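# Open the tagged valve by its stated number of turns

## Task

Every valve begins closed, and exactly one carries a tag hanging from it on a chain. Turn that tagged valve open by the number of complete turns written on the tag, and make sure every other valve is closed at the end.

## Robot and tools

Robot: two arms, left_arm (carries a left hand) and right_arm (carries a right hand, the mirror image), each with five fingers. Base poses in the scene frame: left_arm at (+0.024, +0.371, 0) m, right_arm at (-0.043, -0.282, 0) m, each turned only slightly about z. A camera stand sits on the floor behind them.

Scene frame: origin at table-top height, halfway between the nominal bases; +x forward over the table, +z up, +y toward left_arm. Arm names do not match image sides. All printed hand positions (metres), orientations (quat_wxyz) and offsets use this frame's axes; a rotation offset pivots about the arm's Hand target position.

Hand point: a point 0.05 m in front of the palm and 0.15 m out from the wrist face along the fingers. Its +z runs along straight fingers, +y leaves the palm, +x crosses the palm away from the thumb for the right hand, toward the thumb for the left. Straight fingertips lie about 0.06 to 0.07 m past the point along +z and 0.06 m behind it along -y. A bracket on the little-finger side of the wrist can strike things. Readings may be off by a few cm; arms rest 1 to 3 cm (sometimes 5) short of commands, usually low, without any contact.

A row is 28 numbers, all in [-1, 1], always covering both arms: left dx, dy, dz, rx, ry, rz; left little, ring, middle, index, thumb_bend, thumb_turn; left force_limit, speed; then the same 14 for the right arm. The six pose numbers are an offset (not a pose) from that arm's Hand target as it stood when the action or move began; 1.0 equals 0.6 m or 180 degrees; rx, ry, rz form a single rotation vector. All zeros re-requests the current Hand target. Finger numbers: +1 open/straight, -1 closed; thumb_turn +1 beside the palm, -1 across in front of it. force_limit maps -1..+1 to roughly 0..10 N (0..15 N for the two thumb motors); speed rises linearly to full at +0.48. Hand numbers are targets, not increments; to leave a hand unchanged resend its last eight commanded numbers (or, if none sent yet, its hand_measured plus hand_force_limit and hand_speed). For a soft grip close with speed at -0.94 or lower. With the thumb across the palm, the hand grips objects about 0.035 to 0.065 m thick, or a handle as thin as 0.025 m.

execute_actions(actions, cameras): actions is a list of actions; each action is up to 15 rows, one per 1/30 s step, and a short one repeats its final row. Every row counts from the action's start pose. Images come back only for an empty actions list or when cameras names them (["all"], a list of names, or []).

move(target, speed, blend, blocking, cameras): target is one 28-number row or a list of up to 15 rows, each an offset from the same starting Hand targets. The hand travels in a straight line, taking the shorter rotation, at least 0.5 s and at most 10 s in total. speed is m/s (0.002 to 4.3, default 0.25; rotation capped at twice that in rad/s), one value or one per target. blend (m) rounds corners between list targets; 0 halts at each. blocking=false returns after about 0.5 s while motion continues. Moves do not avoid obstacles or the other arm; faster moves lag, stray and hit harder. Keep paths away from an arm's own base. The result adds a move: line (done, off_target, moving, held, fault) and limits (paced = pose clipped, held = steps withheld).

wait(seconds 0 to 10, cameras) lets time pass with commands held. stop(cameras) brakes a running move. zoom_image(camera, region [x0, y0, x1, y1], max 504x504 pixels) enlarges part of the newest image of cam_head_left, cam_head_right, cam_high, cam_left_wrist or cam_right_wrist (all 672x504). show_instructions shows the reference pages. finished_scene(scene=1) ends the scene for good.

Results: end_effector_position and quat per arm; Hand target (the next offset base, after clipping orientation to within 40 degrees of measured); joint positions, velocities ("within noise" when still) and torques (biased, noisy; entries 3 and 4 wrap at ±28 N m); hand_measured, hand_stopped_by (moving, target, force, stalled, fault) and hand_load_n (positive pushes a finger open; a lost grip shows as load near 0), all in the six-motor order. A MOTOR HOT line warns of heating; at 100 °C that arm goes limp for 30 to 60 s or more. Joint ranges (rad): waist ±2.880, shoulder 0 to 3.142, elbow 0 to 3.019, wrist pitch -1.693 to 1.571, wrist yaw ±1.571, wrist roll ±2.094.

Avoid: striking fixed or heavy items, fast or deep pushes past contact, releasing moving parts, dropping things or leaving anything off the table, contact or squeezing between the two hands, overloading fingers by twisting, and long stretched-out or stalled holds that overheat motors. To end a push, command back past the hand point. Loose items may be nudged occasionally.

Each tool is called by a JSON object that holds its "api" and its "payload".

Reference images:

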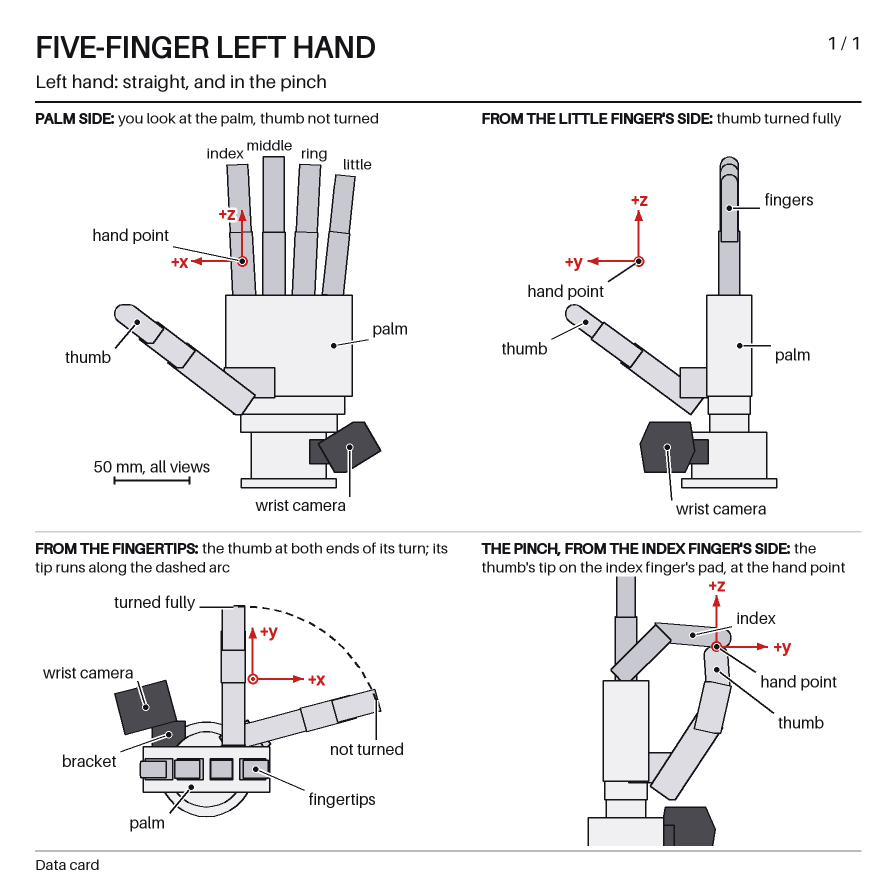

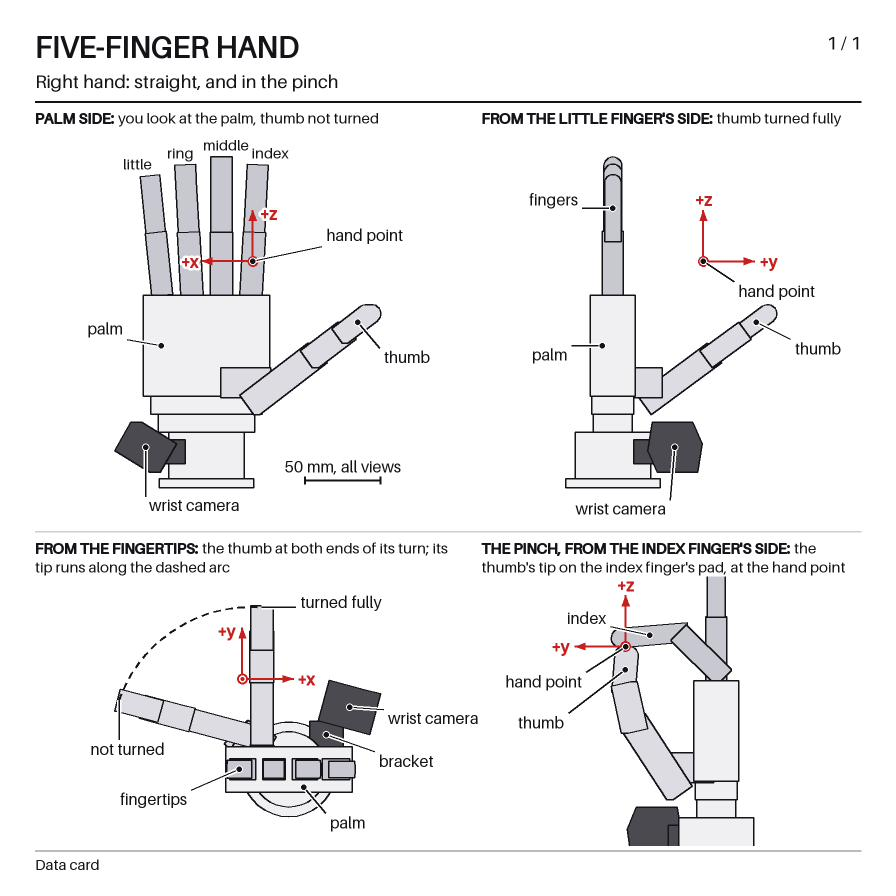

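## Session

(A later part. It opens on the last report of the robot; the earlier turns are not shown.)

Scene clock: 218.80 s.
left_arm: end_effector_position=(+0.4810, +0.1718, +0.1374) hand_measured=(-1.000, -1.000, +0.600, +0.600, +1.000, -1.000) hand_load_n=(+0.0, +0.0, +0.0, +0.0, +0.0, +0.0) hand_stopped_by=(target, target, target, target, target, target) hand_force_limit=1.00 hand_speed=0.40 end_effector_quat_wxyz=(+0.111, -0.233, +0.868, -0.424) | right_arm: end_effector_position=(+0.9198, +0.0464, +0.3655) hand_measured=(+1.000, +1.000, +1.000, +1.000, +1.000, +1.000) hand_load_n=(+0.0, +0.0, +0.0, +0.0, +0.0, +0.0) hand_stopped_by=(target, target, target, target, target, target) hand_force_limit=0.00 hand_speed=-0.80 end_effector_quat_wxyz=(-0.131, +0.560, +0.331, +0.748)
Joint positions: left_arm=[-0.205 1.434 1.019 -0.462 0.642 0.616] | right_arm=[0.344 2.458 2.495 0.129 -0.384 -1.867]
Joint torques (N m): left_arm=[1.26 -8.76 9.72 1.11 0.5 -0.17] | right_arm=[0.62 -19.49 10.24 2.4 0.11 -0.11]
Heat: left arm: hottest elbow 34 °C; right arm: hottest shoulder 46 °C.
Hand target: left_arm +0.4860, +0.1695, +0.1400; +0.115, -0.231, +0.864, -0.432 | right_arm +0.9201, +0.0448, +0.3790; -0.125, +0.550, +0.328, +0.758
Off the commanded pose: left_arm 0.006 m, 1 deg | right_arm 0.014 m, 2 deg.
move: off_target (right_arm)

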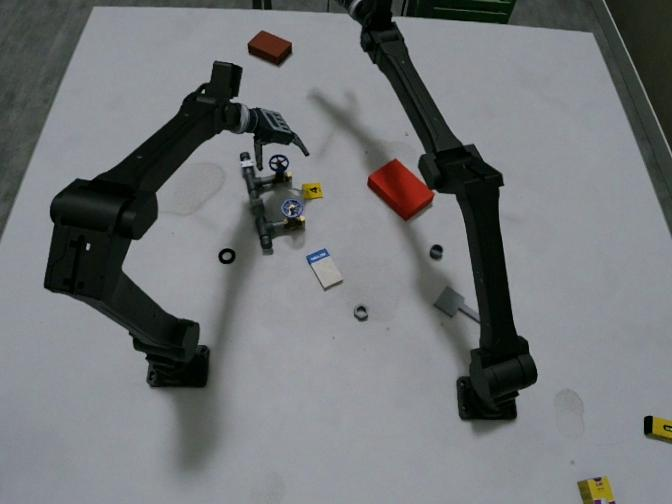

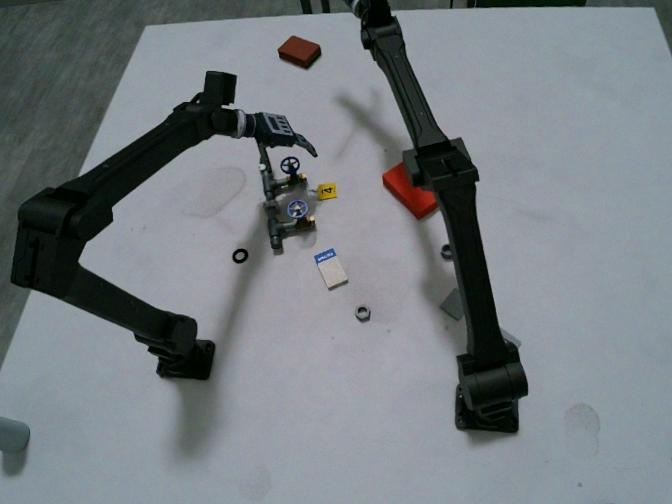

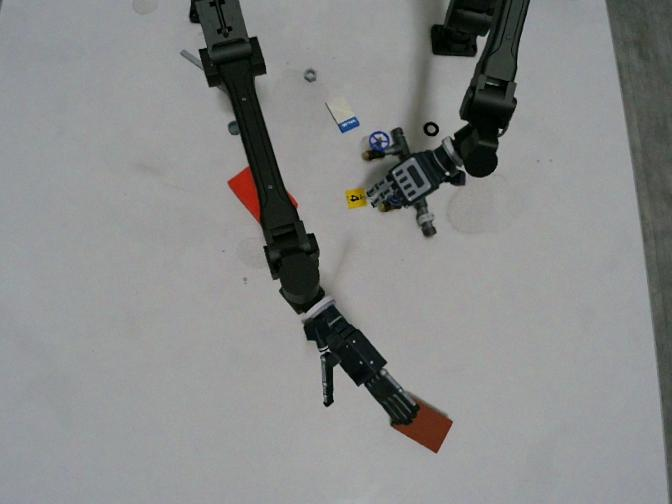

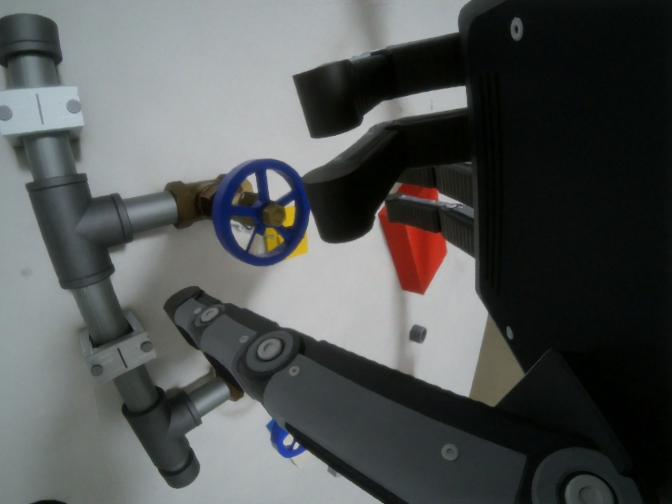

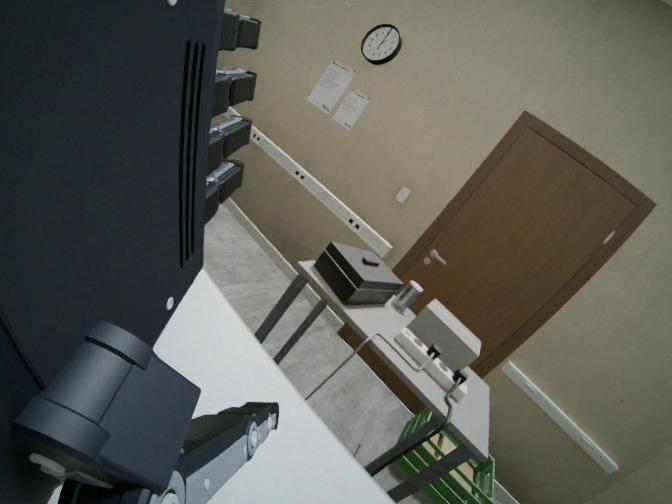

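{"api": "move", "payload": {"target": [[0.005,-0.0025,-0.0692,0,0,0,-1,-1,0.6,0.6,1,-1,1,0.4, 0,0,0,0,0,0,1,1,1,1,1,1,0,-0.8],[0.005,-0.0025,-0.0692,0,0,0,-1,-1,-0.3,-0.3,-0.3,-1,1,0.3, 0,0,0,0,0,0,1,1,1,1,1,1,0,-0.8]], "speed": [0.1,0.1], "cameras": ["cam_head_left","cam_head_right","cam_left_wrist"]}}

{"api": "zoom_image", "payload": {"camera": "cam_head_left", "region": [230, 110, 330, 210]}}

{"api": "zoom_image", "payload": {"camera": "cam_head_right", "region": [240, 110, 340, 210]}}

{"api": "zoom_image", "payload": {"camera": "cam_left_wrist", "region": [100, 130, 400, 380]}}

Scene clock: 221.37 s.
left_arm: end_effector_position=(+0.4764, +0.1645, +0.0888) hand_measured=(-1.000, -1.000, +0.024, -0.300, +0.398, -1.000) hand_load_n=(+0.0, -0.5, +0.0, +2.5, +11.0, +6.0) hand_stopped_by=(target, target, force, target, force, target) hand_force_limit=1.00 hand_speed=0.30 end_effector_quat_wxyz=(+0.101, -0.227, +0.870, -0.426) | right_arm: end_effector_position=(+0.9198, +0.0464, +0.3655) hand_measured=(+1.000, +1.000, +1.000, +1.000, +1.000, +1.000) hand_load_n=(+0.0, +0.0, +0.0, +0.0, +0.0, +0.0) hand_stopped_by=(target, target, target, target, target, target) hand_force_limit=0.00 hand_speed=-0.80 end_effector_quat_wxyz=(-0.131, +0.560, +0.331, +0.748)
Joint positions: left_arm=[-0.219 1.501 0.95 -0.337 0.651 0.619] | right_arm=[0.344 2.458 2.495 0.129 -0.384 -1.867]
Joint torques (N m): left_arm=[1.32 -9.93 10.35 1.02 0.12 -0.16] | right_arm=[0.56 -19.43 10.26 2.4 0.11 -0.11]
Heat: left arm: hottest elbow 34 °C; right arm: hottest shoulder 46 °C.
Hand target: left_arm +0.4890, +0.1680, +0.0985; +0.115, -0.231, +0.864, -0.432 | right_arm +0.9201, +0.0448, +0.3790; -0.125, +0.550, +0.328, +0.758
Off the commanded pose: left_arm 0.016 m, 2 deg | right_arm 0.014 m, 2 deg.
move: off_target (left_arm, right_arm)
Images, in order (width x height): cam_head_left 672x504, cam_head_right 672x504, cam_left_wrist 672x504.

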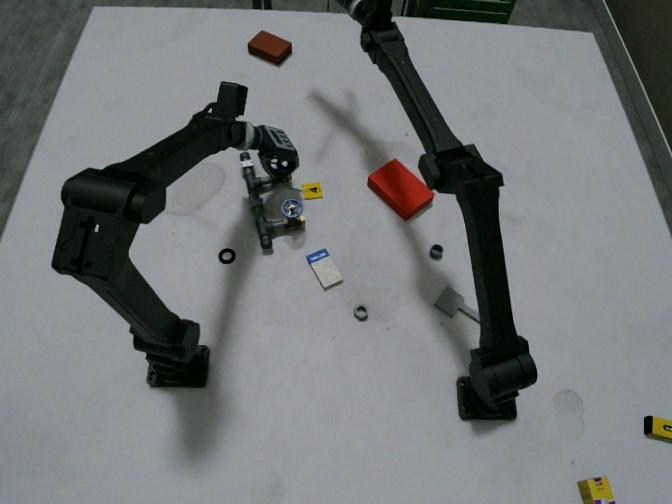

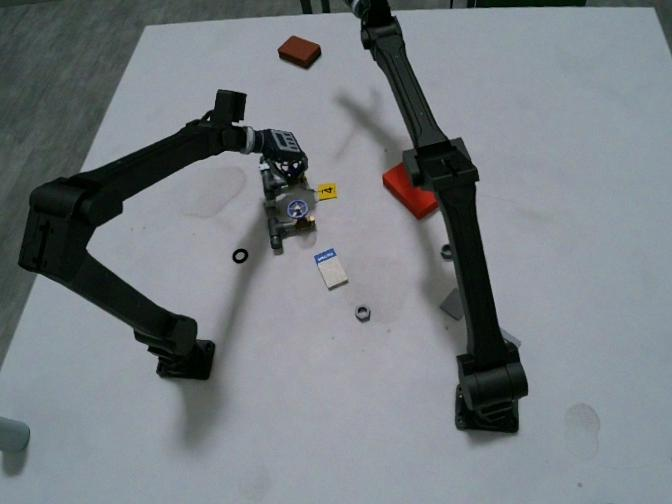

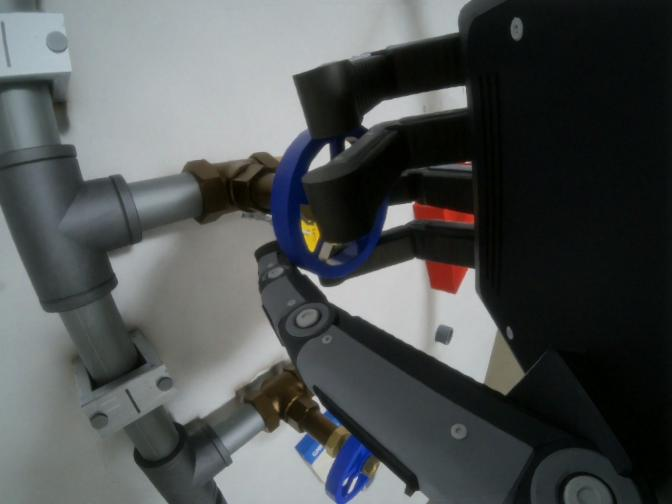

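Scaled by 5.040 from the camera's 672x504 image, which has a finer 960x720 frame.

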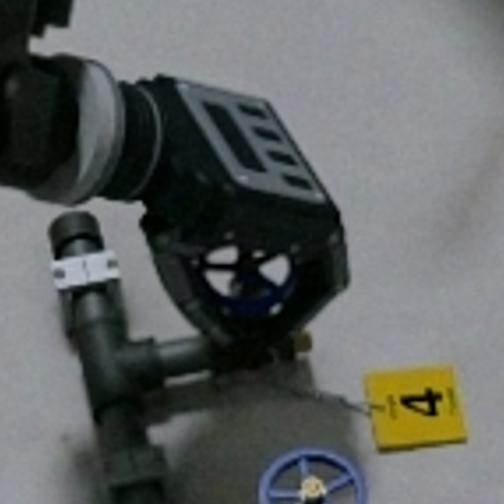

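Scaled by 5.040 from the camera's 672x504 image, which has a finer 960x720 frame.

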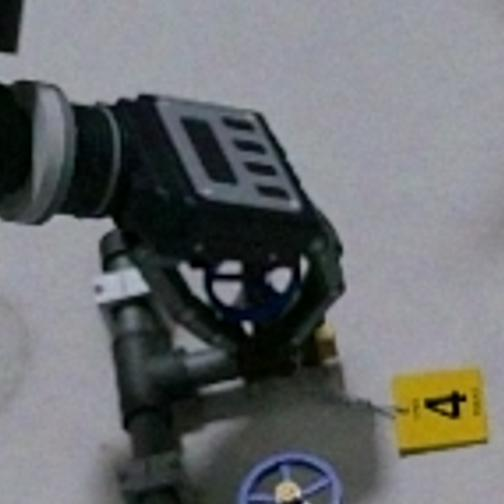

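Scaled by 1.680 from the camera's 672x504 image, which has a finer 960x720 frame.

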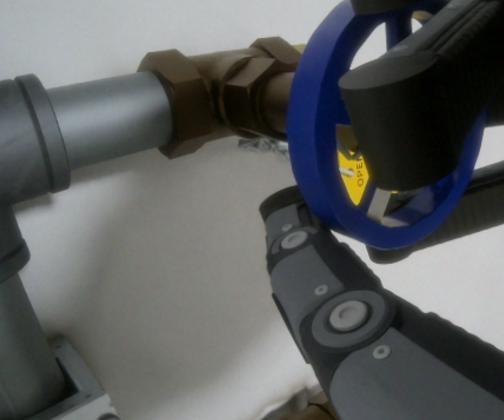

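{"api": "move", "payload": {"target": [[-0.015,-0.005,-0.01,0,0,0,-1,-1,0.6,0.6,1,-1,1,0.4, 0,0,0,0,0,0,1,1,1,1,1,1,0,-0.8],[0.008,0.005,0.09,0,0,0,-1,-1,0.6,0.6,1,-1,1,0.4, 0,0,0,0,0,0,1,1,1,1,1,1,0,-0.8],[0.008,0.005,0.01,0,0,0,-1,-1,0.6,0.6,1,-1,1,0.4, 0,0,0,0,0,0,1,1,1,1,1,1,0,-0.8]], "speed": [0.1,0.12,0.1], "cameras": ["cam_head_left","cam_head_right","cam_left_wrist"]}}

{"api": "zoom_image", "payload": {"camera": "cam_head_left", "region": [230, 110, 330, 210]}}

{"api": "zoom_image", "payload": {"camera": "cam_left_wrist", "region": [100, 130, 400, 380]}}

Scene clock: 225.10 s.
left_arm: end_effector_position=(+0.4887, +0.1723, +0.1030) hand_measured=(-1.000, -1.000, +0.600, +0.600, +1.000, -1.000) hand_load_n=(+0.0, +0.0, +0.0, +0.0, +0.0, +0.0) hand_stopped_by=(target, target, target, target, target, target) hand_force_limit=1.00 hand_speed=0.40 end_effector_quat_wxyz=(+0.109, -0.240, +0.866, -0.425) | right_arm: end_effector_position=(+0.9198, +0.0464, +0.3655) hand_measured=(+1.000, +1.000, +1.000, +1.000, +1.000, +1.000) hand_load_n=(+0.0, +0.0, +0.0, +0.0, +0.0, +0.0) hand_stopped_by=(target, target, target, target, target, target) hand_force_limit=0.00 hand_speed=-0.80 end_effector_quat_wxyz=(-0.131, +0.560, +0.331, +0.748)
Joint positions: left_arm=[-0.199 1.497 0.985 -0.366 0.645 0.605] | right_arm=[0.344 2.458 2.495 0.129 -0.384 -1.867]
Joint torques (N m): left_arm=[1.2 -9.41 9.26 1.02 0.54 0.02] | right_arm=[0.56 -19.43 10.26 2.4 0.11 -0.11]
Heat: left arm: hottest elbow 34 °C; right arm: hottest shoulder 46 °C.
Hand target: left_arm +0.4938, +0.1710, +0.1045; +0.115, -0.231, +0.864, -0.432 | right_arm +0.9201, +0.0448, +0.3790; -0.125, +0.550, +0.328, +0.758
Off the commanded pose: left_arm 0.006 m, 2 deg | right_arm 0.014 m, 2 deg.
move: off_target (right_arm)
Images, in order (width x height): cam_head_left 672x504, cam_head_right 672x504, cam_left_wrist 672x504.

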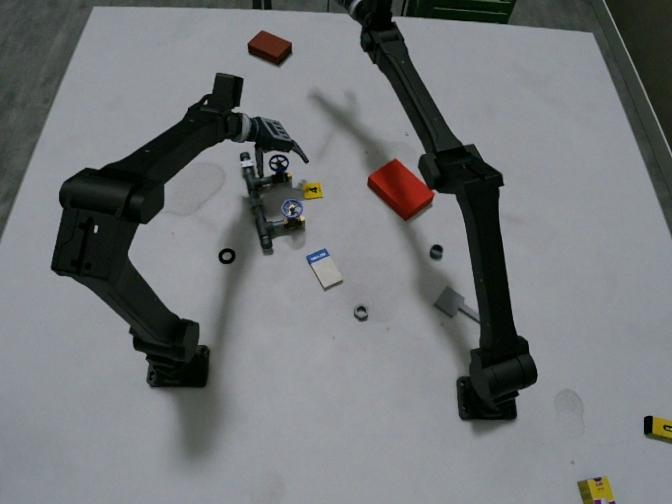

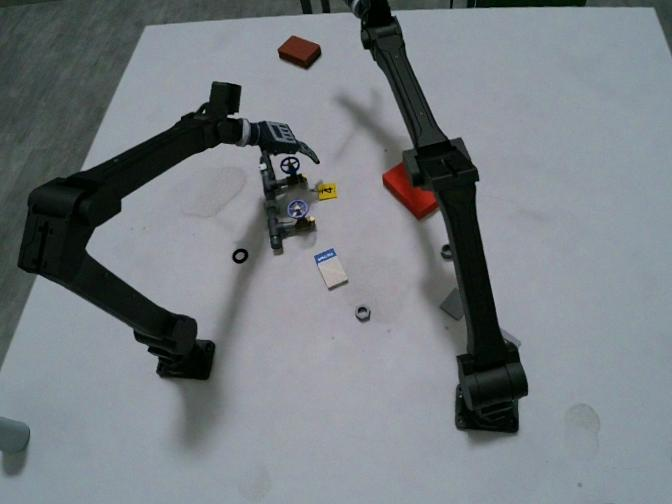

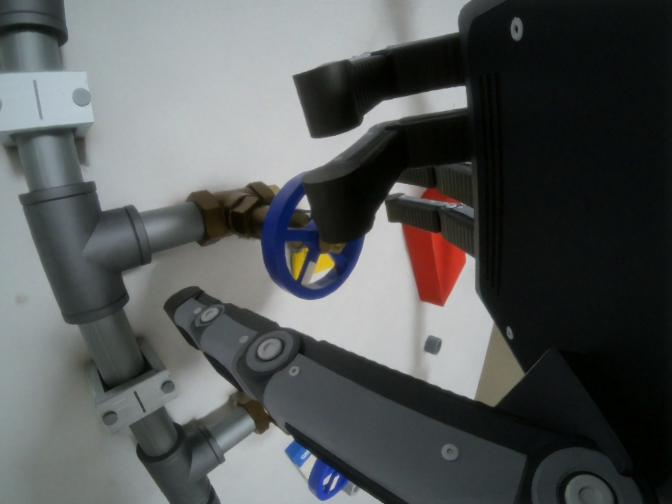

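Scaled by 5.040 from the camera's 672x504 image, which has a finer 960x720 frame.

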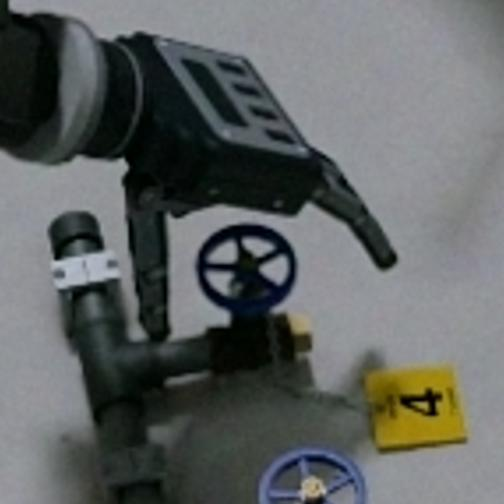

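Scaled by 1.680 from the camera's 672x504 image, which has a finer 960x720 frame.

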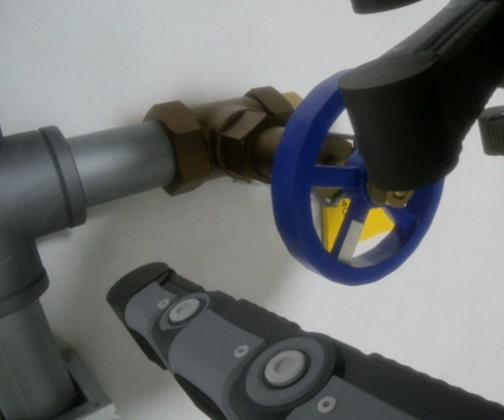

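{"api": "move", "payload": {"target": [0,0,0,0,0,0,-1,-1,0.6,0.6,1,-1,1,0.4,0,0,0,0,0,0,1,1,1,1,1,1,0,-0.8], "cameras": ["all"]}}

Scene clock: 226.47 s.
left_arm: end_effector_position=(+0.4887, +0.1723, +0.1030) hand_measured=(-1.000, -1.000, +0.600, +0.600, +1.000, -1.000) hand_load_n=(+0.0, +0.0, +0.0, +0.0, +0.0, +0.0) hand_stopped_by=(target, target, target, target, target, target) hand_force_limit=1.00 hand_speed=0.40 end_effector_quat_wxyz=(+0.109, -0.240, +0.866, -0.425) | right_arm: end_effector_position=(+0.9198, +0.0464, +0.3655) hand_measured=(+1.000, +1.000, +1.000, +1.000, +1.000, +1.000) hand_load_n=(+0.0, +0.0, +0.5, +0.0, +0.0, +0.0) hand_stopped_by=(target, target, target, target, target, target) hand_force_limit=0.00 hand_speed=-0.80 end_effector_quat_wxyz=(-0.131, +0.560, +0.331, +0.748)
Joint positions: left_arm=[-0.199 1.497 0.985 -0.366 0.645 0.605] | right_arm=[0.344 2.458 2.495 0.129 -0.384 -1.867]
Joint torques (N m): left_arm=[1.38 -9.52 9.28 1.13 0.49 -0.03] | right_arm=[0.56 -19.49 10.28 2.4 0.11 -0.11]
Heat: left arm: hottest elbow 34 °C; right arm: hottest shoulder 46 °C.
Hand target: left_arm +0.4938, +0.1710, +0.1045; +0.115, -0.231, +0.864, -0.432 | right_arm +0.9201, +0.0448, +0.3790; -0.125, +0.550, +0.328, +0.758
Off the commanded pose: left_arm 0.006 m, 2 deg | right_arm 0.014 m, 2 deg.
move: off_target (right_arm)

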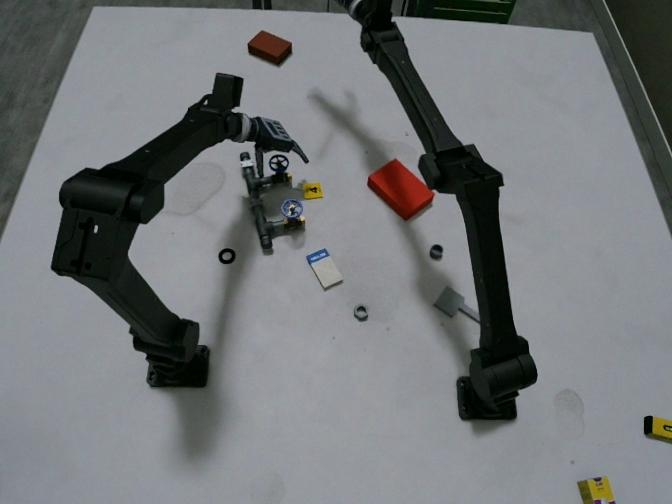

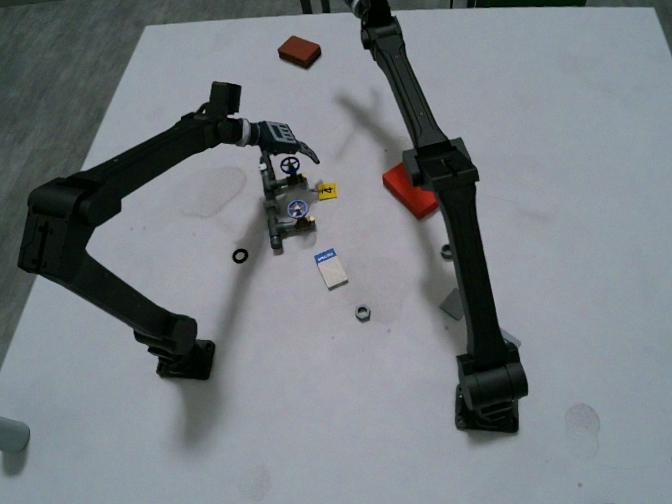

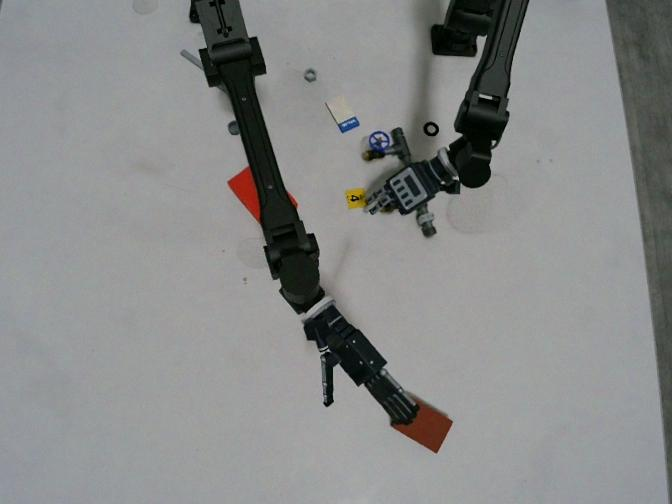

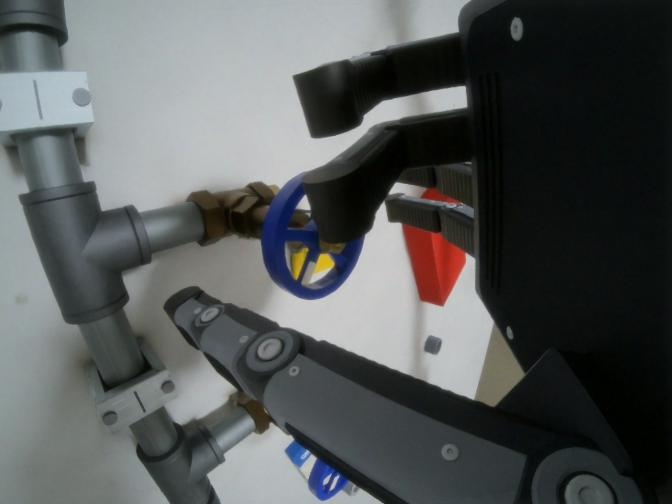

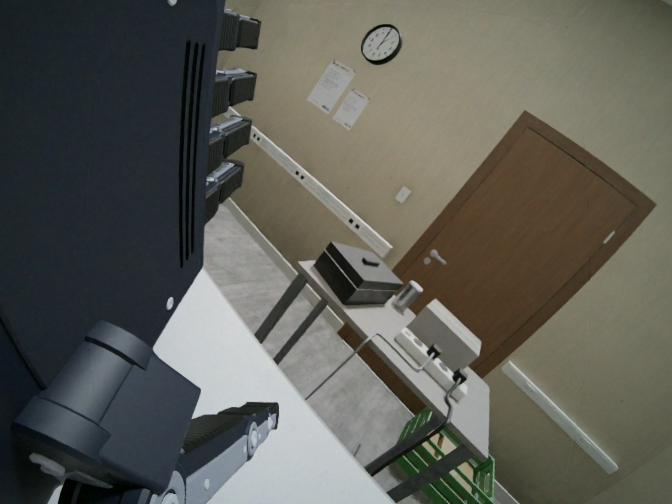

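{"api": "move", "payload": {"target": [0,0,0,0,0,0,-1,-1,0.3,0.3,0.5,-1,0.6,0,0,0,0,0,0,0,1,1,1,1,1,1,0,-0.8], "cameras": ["cam_left_wrist","cam_head_right","cam_head_left"]}}

{"api": "zoom_image", "payload": {"camera": "cam_left_wrist", "region": [120, 120, 520, 420]}}

{"api": "zoom_image", "payload": {"camera": "cam_head_right", "region": [230, 100, 350, 220]}}

Scene clock: 227.70 s.
left_arm: end_effector_position=(+0.4869, +0.1762, +0.0991) hand_measured=(-1.000, -1.000, +0.300, +0.300, +0.500, -1.000) hand_load_n=(+0.0, +0.0, +0.0, +0.0, +0.0, +0.0) hand_stopped_by=(target, target, target, target, target, target) hand_force_limit=0.60 hand_speed=0.00 end_effector_quat_wxyz=(+0.106, -0.245, +0.866, -0.424) | right_arm: end_effector_position=(+0.9198, +0.0464, +0.3655) hand_measured=(+1.000, +1.000, +1.000, +1.000, +1.000, +1.000) hand_load_n=(+0.0, +0.0, +0.0, +0.0, +0.0, +0.0) hand_stopped_by=(target, target, target, target, target, target) hand_force_limit=0.00 hand_speed=-0.80 end_effector_quat_wxyz=(-0.131, +0.560, +0.331, +0.748)
Joint positions: left_arm=[-0.192 1.498 0.978 -0.366 0.646 0.605] | right_arm=[0.344 2.458 2.495 0.129 -0.384 -1.867]
Joint torques (N m): left_arm=[1.2 -9.93 10.15 1.01 0.49 0] | right_arm=[0.56 -19.49 10.25 2.41 0.11 -0.11]
Heat: left arm: hottest elbow 34 °C; right arm: hottest shoulder 46 °C.
Hand target: left_arm +0.4938, +0.1710, +0.1045; +0.115, -0.231, +0.864, -0.432 | right_arm +0.9201, +0.0448, +0.3790; -0.125, +0.550, +0.328, +0.758
Off the commanded pose: left_arm 0.010 m, 2 deg | right_arm 0.014 m, 2 deg.
move: off_target (right_arm)
Images, in order (width x height): cam_head_left 672x504, cam_head_right 672x504, cam_left_wrist 672x504.

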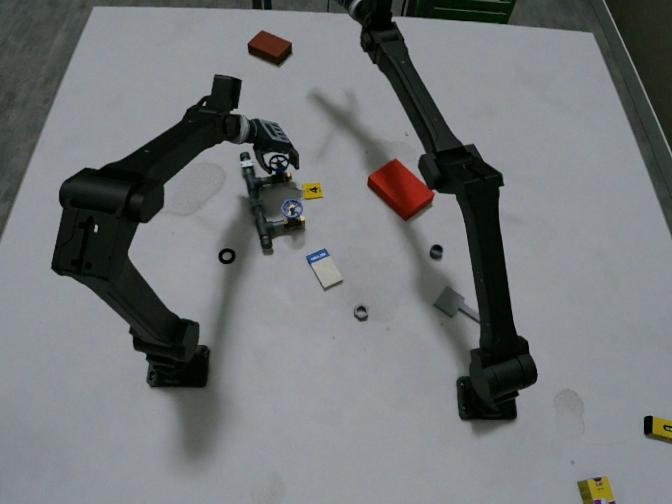

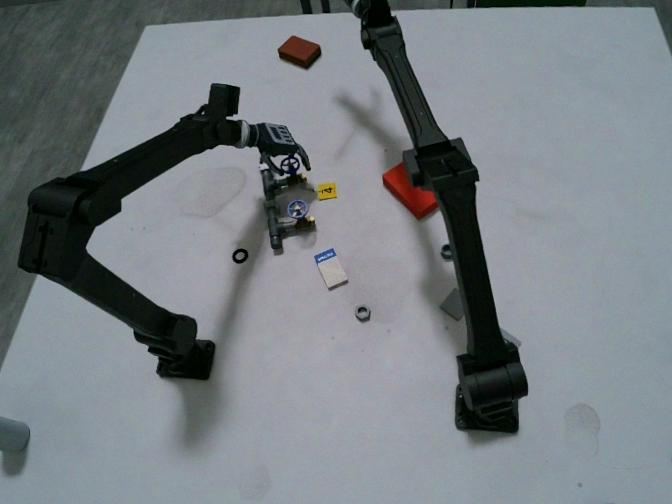

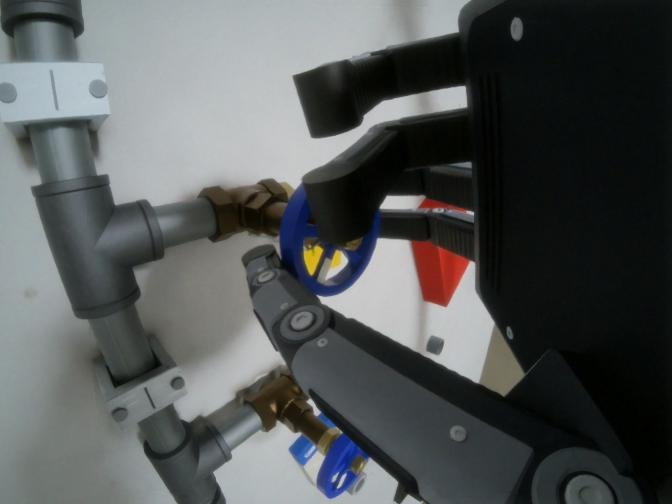

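Scaled by 1.260 from the camera's 672x504 image, which has a finer 960x720 frame.

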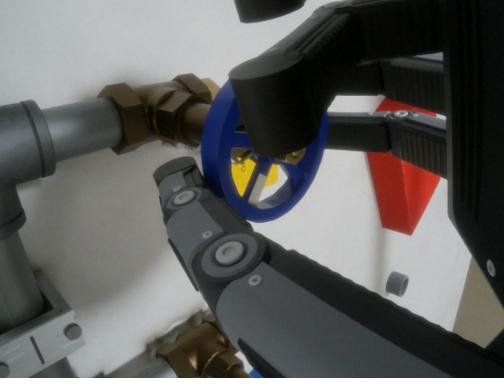

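Scaled by 4.200 from the camera's 672x504 image, which has a finer 960x720 frame.

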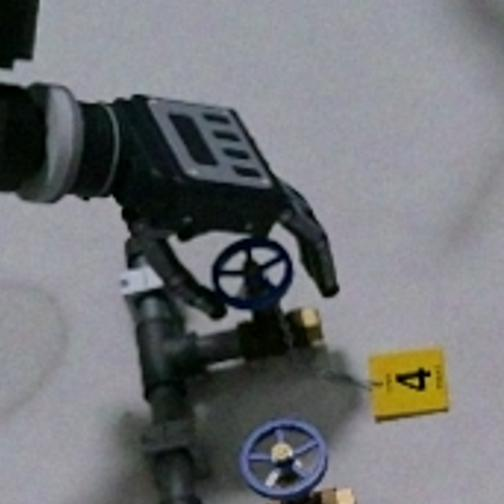

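{"api": "move", "payload": {"target": [0,0,0,0,0,0,-1,-1,-0.3,-0.3,-0.1,-1,1,0.3,0,0,0,0,0,0,1,1,1,1,1,1,0,-0.8], "cameras": ["cam_left_wrist","cam_head_right","cam_head_left"]}}

{"api": "zoom_image", "payload": {"camera": "cam_left_wrist", "region": [120, 120, 520, 420]}}

{"api": "zoom_image", "payload": {"camera": "cam_head_right", "region": [230, 100, 350, 220]}}

Scene clock: 228.73 s.
left_arm: end_effector_position=(+0.4841, +0.1750, +0.0915) hand_measured=(-1.000, -1.000, +0.122, +0.084, +0.406, -1.000) hand_load_n=(+0.0, +0.0, +0.0, +0.0, +0.0, +0.0) hand_stopped_by=(target, target, force, force, force, target) hand_force_limit=1.00 hand_speed=0.30 end_effector_quat_wxyz=(+0.100, -0.245, +0.867, -0.422) | right_arm: end_effector_position=(+0.9198, +0.0464, +0.3655) hand_measured=(+1.000, +1.000, +1.000, +1.000, +1.000, +1.000) hand_load_n=(+0.0, +0.0, +0.0, +0.0, +0.0, +0.0) hand_stopped_by=(target, target, target, target, target, target) hand_force_limit=0.00 hand_speed=-0.80 end_effector_quat_wxyz=(-0.131, +0.560, +0.331, +0.748)
Joint positions: left_arm=[-0.195 1.509 0.97 -0.36 0.648 0.607] | right_arm=[0.344 2.458 2.495 0.129 -0.384 -1.867]
Joint torques (N m): left_arm=[0.15 -10.46 10.51 0.76 0.46 -0.03] | right_arm=[0.62 -19.49 10.25 2.4 0.11 -0.11]
Heat: left arm: hottest elbow 34 °C; right arm: hottest shoulder 46 °C.
Hand target: left_arm +0.4938, +0.1710, +0.1045; +0.115, -0.231, +0.864, -0.432 | right_arm +0.9201, +0.0448, +0.3790; -0.125, +0.550, +0.328, +0.758
Off the commanded pose: left_arm 0.017 m, 3 deg | right_arm 0.014 m, 2 deg.
move: off_target (left_arm, right_arm)
Images, in order (width x height): cam_head_left 672x504, cam_head_right 672x504, cam_left_wrist 672x504.

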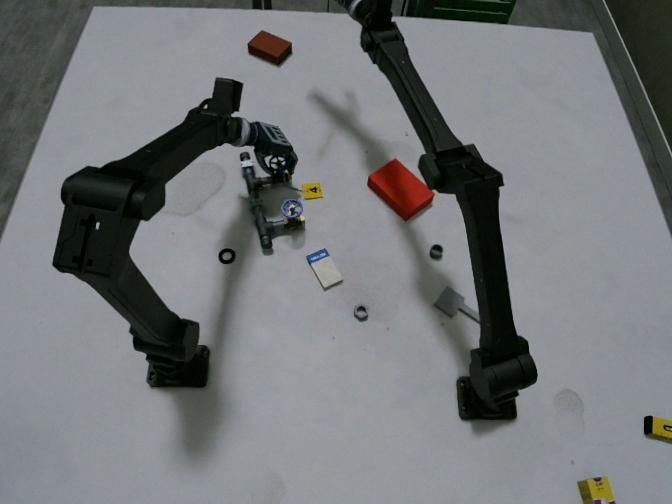

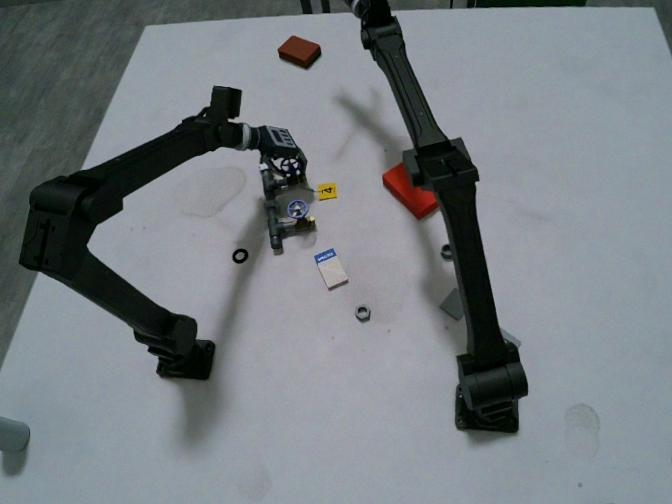

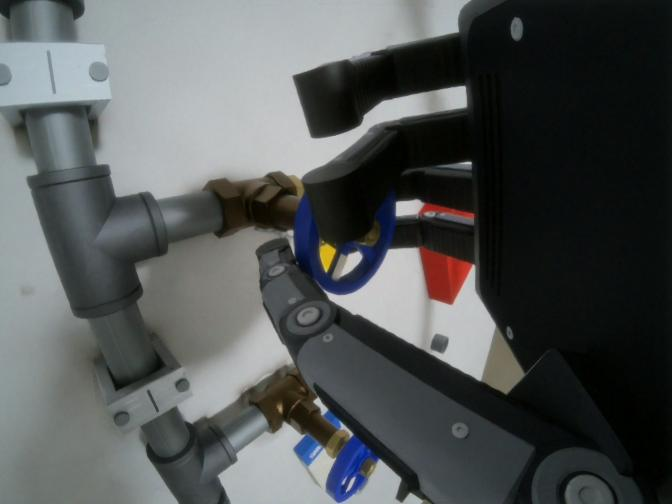

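Scaled by 1.260 from the camera's 672x504 image, which has a finer 960x720 frame.

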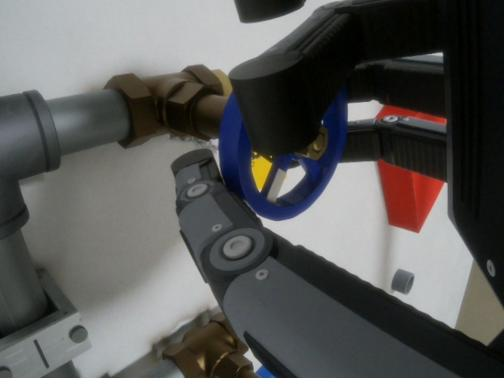

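Scaled by 4.200 from the camera's 672x504 image, which has a finer 960x720 frame.

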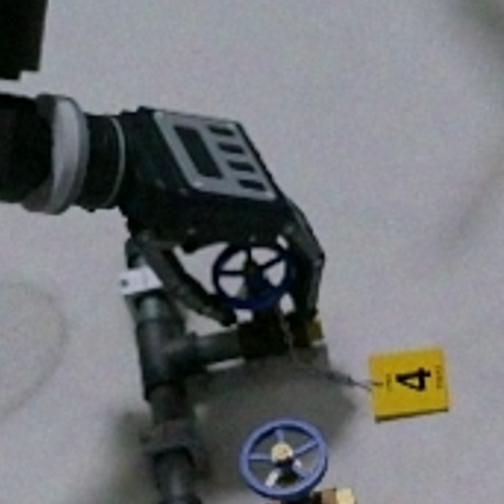

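{"api": "move", "payload": {"target": [0,0,0,0,0,0,-1,-1,-0.35,-0.35,-0.15,-1,1,-0.3,0,0,0,0,0,0,1,1,1,1,1,1,0,-0.8], "cameras": ["cam_left_wrist"]}}

{"api": "zoom_image", "payload": {"camera": "cam_left_wrist", "region": [120, 120, 520, 420]}}

Scene clock: 229.67 s.
left_arm: end_effector_position=(+0.4839, +0.1736, +0.0897) hand_measured=(-1.000, -1.000, +0.070, -0.060, +0.352, -1.000) hand_load_n=(+0.0, -5.0, +0.5, +15.0, +17.5, +3.5) hand_stopped_by=(target, target, force, force, force, target) hand_force_limit=1.00 hand_speed=-0.30 end_effector_quat_wxyz=(+0.104, -0.237, +0.870, -0.420) | right_arm: end_effector_position=(+0.9198, +0.0464, +0.3655) hand_measured=(+1.000, +1.000, +1.000, +1.000, +1.000, +1.000) hand_load_n=(+0.0, +0.0, +0.0, +0.0, +0.0, +0.0) hand_stopped_by=(target, target, target, target, target, target) hand_force_limit=0.00 hand_speed=-0.80 end_effector_quat_wxyz=(-0.131, +0.560, +0.331, +0.748)
Joint positions: left_arm=[-0.201 1.51 0.969 -0.357 0.643 0.622] | right_arm=[0.344 2.458 2.495 0.129 -0.384 -1.867]
Joint torques (N m): left_arm=[0.44 -10.34 10.52 0.68 0.56 -0.08] | right_arm=[0.62 -19.55 10.28 2.4 0.11 -0.11]
Heat: left arm: hottest elbow 34 °C; right arm: hottest shoulder 46 °C.
Hand target: left_arm +0.4938, +0.1710, +0.1045; +0.115, -0.231, +0.864, -0.432 | right_arm +0.9201, +0.0448, +0.3790; -0.125, +0.550, +0.328, +0.758
Off the commanded pose: left_arm 0.018 m, 2 deg | right_arm 0.014 m, 2 deg.
move: off_target (left_arm, right_arm)
Images, in order (width x height): cam_left_wrist 672x504.

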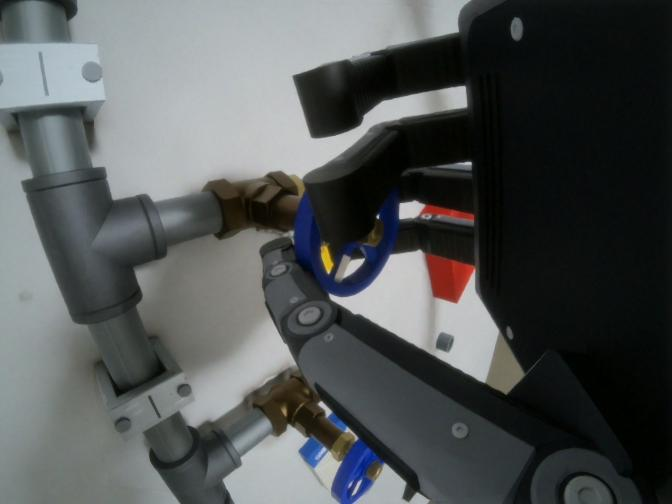

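Scaled by 1.260 from the camera's 672x504 image, which has a finer 960x720 frame.

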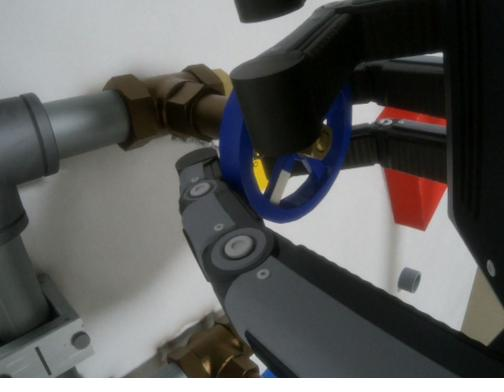

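{"api": "move", "payload": {"target": [-0.0038,-0.0078,-0.0158,0,0,0.1667,-1,-1,-0.35,-0.35,-0.15,-1,1,-0.3,0,0,0,0,0,0,1,1,1,1,1,1,0,-0.8], "speed": 0.3, "cameras": ["cam_left_wrist"]}}

{"api": "zoom_image", "payload": {"camera": "cam_left_wrist", "region": [120, 120, 520, 420]}}

Scene clock: 231.77 s.
left_arm: end_effector_position=(+0.4874, +0.1648, +0.0869) hand_measured=(-1.000, -1.000, +0.070, -0.062, +0.352, -1.000) hand_load_n=(+0.0, +0.0, +2.0, +0.0, +7.0, +0.0) hand_stopped_by=(target, target, force, force, force, target) hand_force_limit=1.00 hand_speed=-0.30 end_effector_quat_wxyz=(+0.216, -0.432, +0.790, -0.378) | right_arm: end_effector_position=(+0.9198, +0.0464, +0.3655) hand_measured=(+1.000, +1.000, +1.000, +1.000, +1.000, +1.000) hand_load_n=(+0.0, +0.0, +0.0, +0.0, +0.0, +0.0) hand_stopped_by=(target, target, target, target, target, target) hand_force_limit=0.00 hand_speed=-0.80 end_effector_quat_wxyz=(-0.131, +0.560, +0.331, +0.748)
Joint positions: left_arm=[-0.321 1.403 0.811 -0.092 0.192 0.173] | right_arm=[0.344 2.458 2.495 0.129 -0.384 -1.867]
Joint torques (N m): left_arm=[0.03 -9.23 8.64 1.21 -0.24 -0.43] | right_arm=[0.62 -19.55 10.25 2.4 0.11 -0.11]
Heat: left arm: hottest elbow 34 °C; right arm: hottest shoulder 46 °C.
Hand target: left_arm +0.4915, +0.1663, +0.0950; +0.223, -0.447, +0.775, -0.387 | right_arm +0.9201, +0.0448, +0.3790; -0.125, +0.550, +0.328, +0.758
Off the commanded pose: left_arm 0.009 m, 3 deg | right_arm 0.014 m, 2 deg.
move: off_target (left_arm, right_arm)
Images, in order (width x height): cam_left_wrist 672x504.

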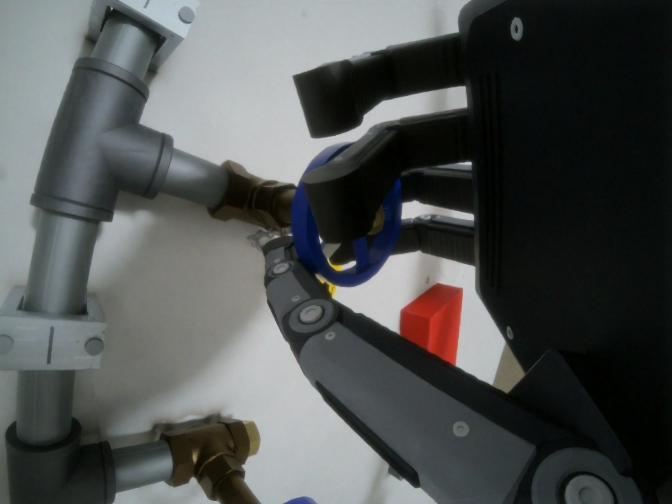

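Scaled by 1.260 from the camera's 672x504 image, which has a finer 960x720 frame.

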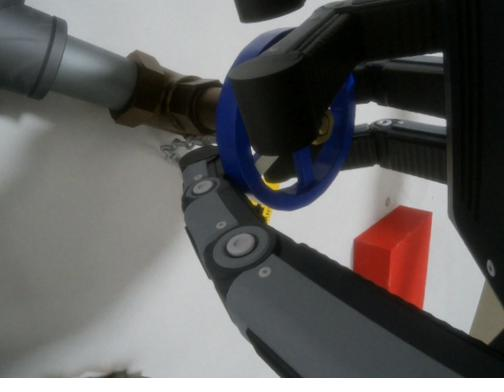

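{"api": "move", "payload": {"target": [0,0,0,0,0,0,-1,-1,-0.4,-0.4,-0.2,-1,1,-0.1,0,0,0,0,0,0,1,1,1,1,1,1,0,-0.8], "cameras": ["cam_left_wrist"]}}

{"api": "move", "payload": {"target": [0,0,0,0,0,0,-1,-1,-0.45,-0.45,-0.25,-1,1,0.1,0,0,0,0,0,0,1,1,1,1,1,1,0,-0.8], "cameras": ["cam_left_wrist"]}}

Scene clock: 234.03 s.
left_arm: end_effector_position=(+0.4883, +0.1638, +0.0864) hand_measured=(-1.000, -1.000, +0.016, -0.134, +0.324, -1.000) hand_load_n=(+0.0, -7.0, +14.0, +4.5, +20.5, +3.5) hand_stopped_by=(target, target, force, force, force, target) hand_force_limit=1.00 hand_speed=-0.10 end_effector_quat_wxyz=(+0.220, -0.432, +0.789, -0.378) | right_arm: end_effector_position=(+0.9198, +0.0464, +0.3655) hand_measured=(+1.000, +1.000, +1.000, +1.000, +1.000, +1.000) hand_load_n=(+0.0, +0.0, +0.0, +0.0, +0.0, +0.0) hand_stopped_by=(target, target, target, target, target, target) hand_force_limit=0.00 hand_speed=-0.80 end_effector_quat_wxyz=(-0.131, +0.560, +0.331, +0.748)
Joint positions: left_arm=[-0.325 1.405 0.809 -0.084 0.183 0.171] | right_arm=[0.344 2.458 2.495 0.129 -0.384 -1.867]
Joint velocities: left_arm=[within noise] | right_arm=[-0.015 -0.005 -0.022 -0.022 -0.051 0.154]
Joint torques (N m): left_arm=[0.79 -9.76 8.9 1.07 -0.17 -0.37] | right_arm=[0.5 -19.55 10.25 2.41 0.11 -0.11]
Heat: left arm: hottest elbow 34 °C; right arm: hottest shoulder 46 °C.
Hand target: left_arm +0.4915, +0.1663, +0.0950; +0.223, -0.447, +0.775, -0.387 | right_arm +0.9201, +0.0448, +0.3790; -0.125, +0.550, +0.328, +0.758
Off the commanded pose: left_arm 0.010 m, 3 deg | right_arm 0.014 m, 2 deg.
move: off_target (left_arm, right_arm)
Images, in order (width x height): cam_left_wrist 672x504.

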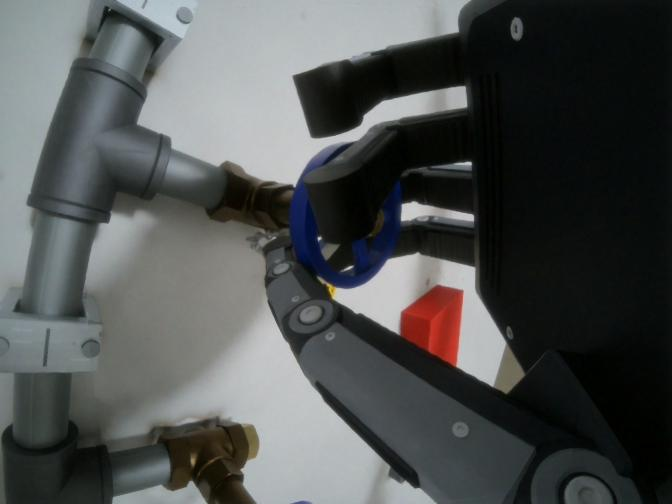

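Scene clock: 234.83 s.
left_arm: end_effector_position=(+0.4879, +0.1635, +0.0857) hand_measured=(-1.000, -1.000, +0.016, -0.186, +0.324, -1.000) hand_load_n=(+0.0, -8.5, +8.0, +15.5, +20.5, +6.0) hand_stopped_by=(target, target, force, force, force, target) hand_force_limit=1.00 hand_speed=0.10 end_effector_quat_wxyz=(+0.221, -0.432, +0.789, -0.376) | right_arm: end_effector_position=(+0.9198, +0.0464, +0.3655) hand_measured=(+1.000, +1.000, +1.000, +1.000, +1.000, +1.000) hand_load_n=(+0.0, +0.0, +0.0, +0.0, +0.0, +0.0) hand_stopped_by=(target, target, target, target, target, target) hand_force_limit=0.00 hand_speed=-0.80 end_effector_quat_wxyz=(-0.131, +0.560, +0.331, +0.748)
Joint positions: left_arm=[-0.328 1.405 0.808 -0.083 0.177 0.171] | right_arm=[0.344 2.458 2.495 0.129 -0.384 -1.867]
Joint torques (N m): left_arm=[1.14 -9.52 8.9 0.92 -0.03 -0.33] | right_arm=[0.62 -19.43 10.28 2.4 0.11 -0.11]
Heat: left arm: hottest elbow 34 °C; right arm: hottest shoulder 46 °C.
Hand target: left_arm +0.4915, +0.1663, +0.0950; +0.223, -0.447, +0.775, -0.387 | right_arm +0.9201, +0.0448, +0.3790; -0.125, +0.550, +0.328, +0.758
Off the commanded pose: left_arm 0.010 m, 3 deg | right_arm 0.014 m, 2 deg.
move: off_target (left_arm, right_arm)
Images, in order (width x height): cam_left_wrist 672x504.

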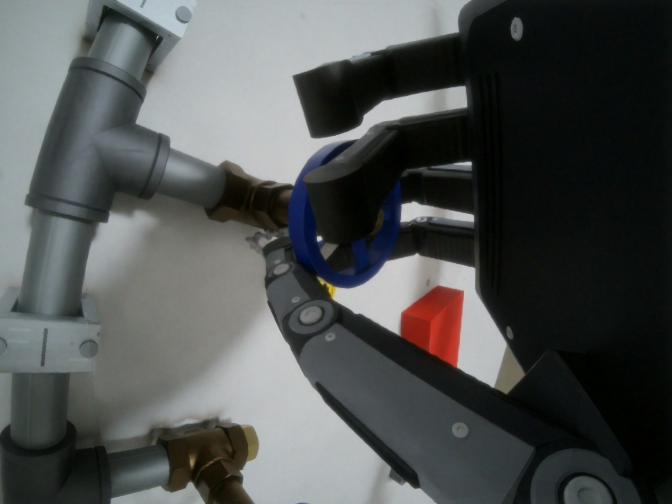

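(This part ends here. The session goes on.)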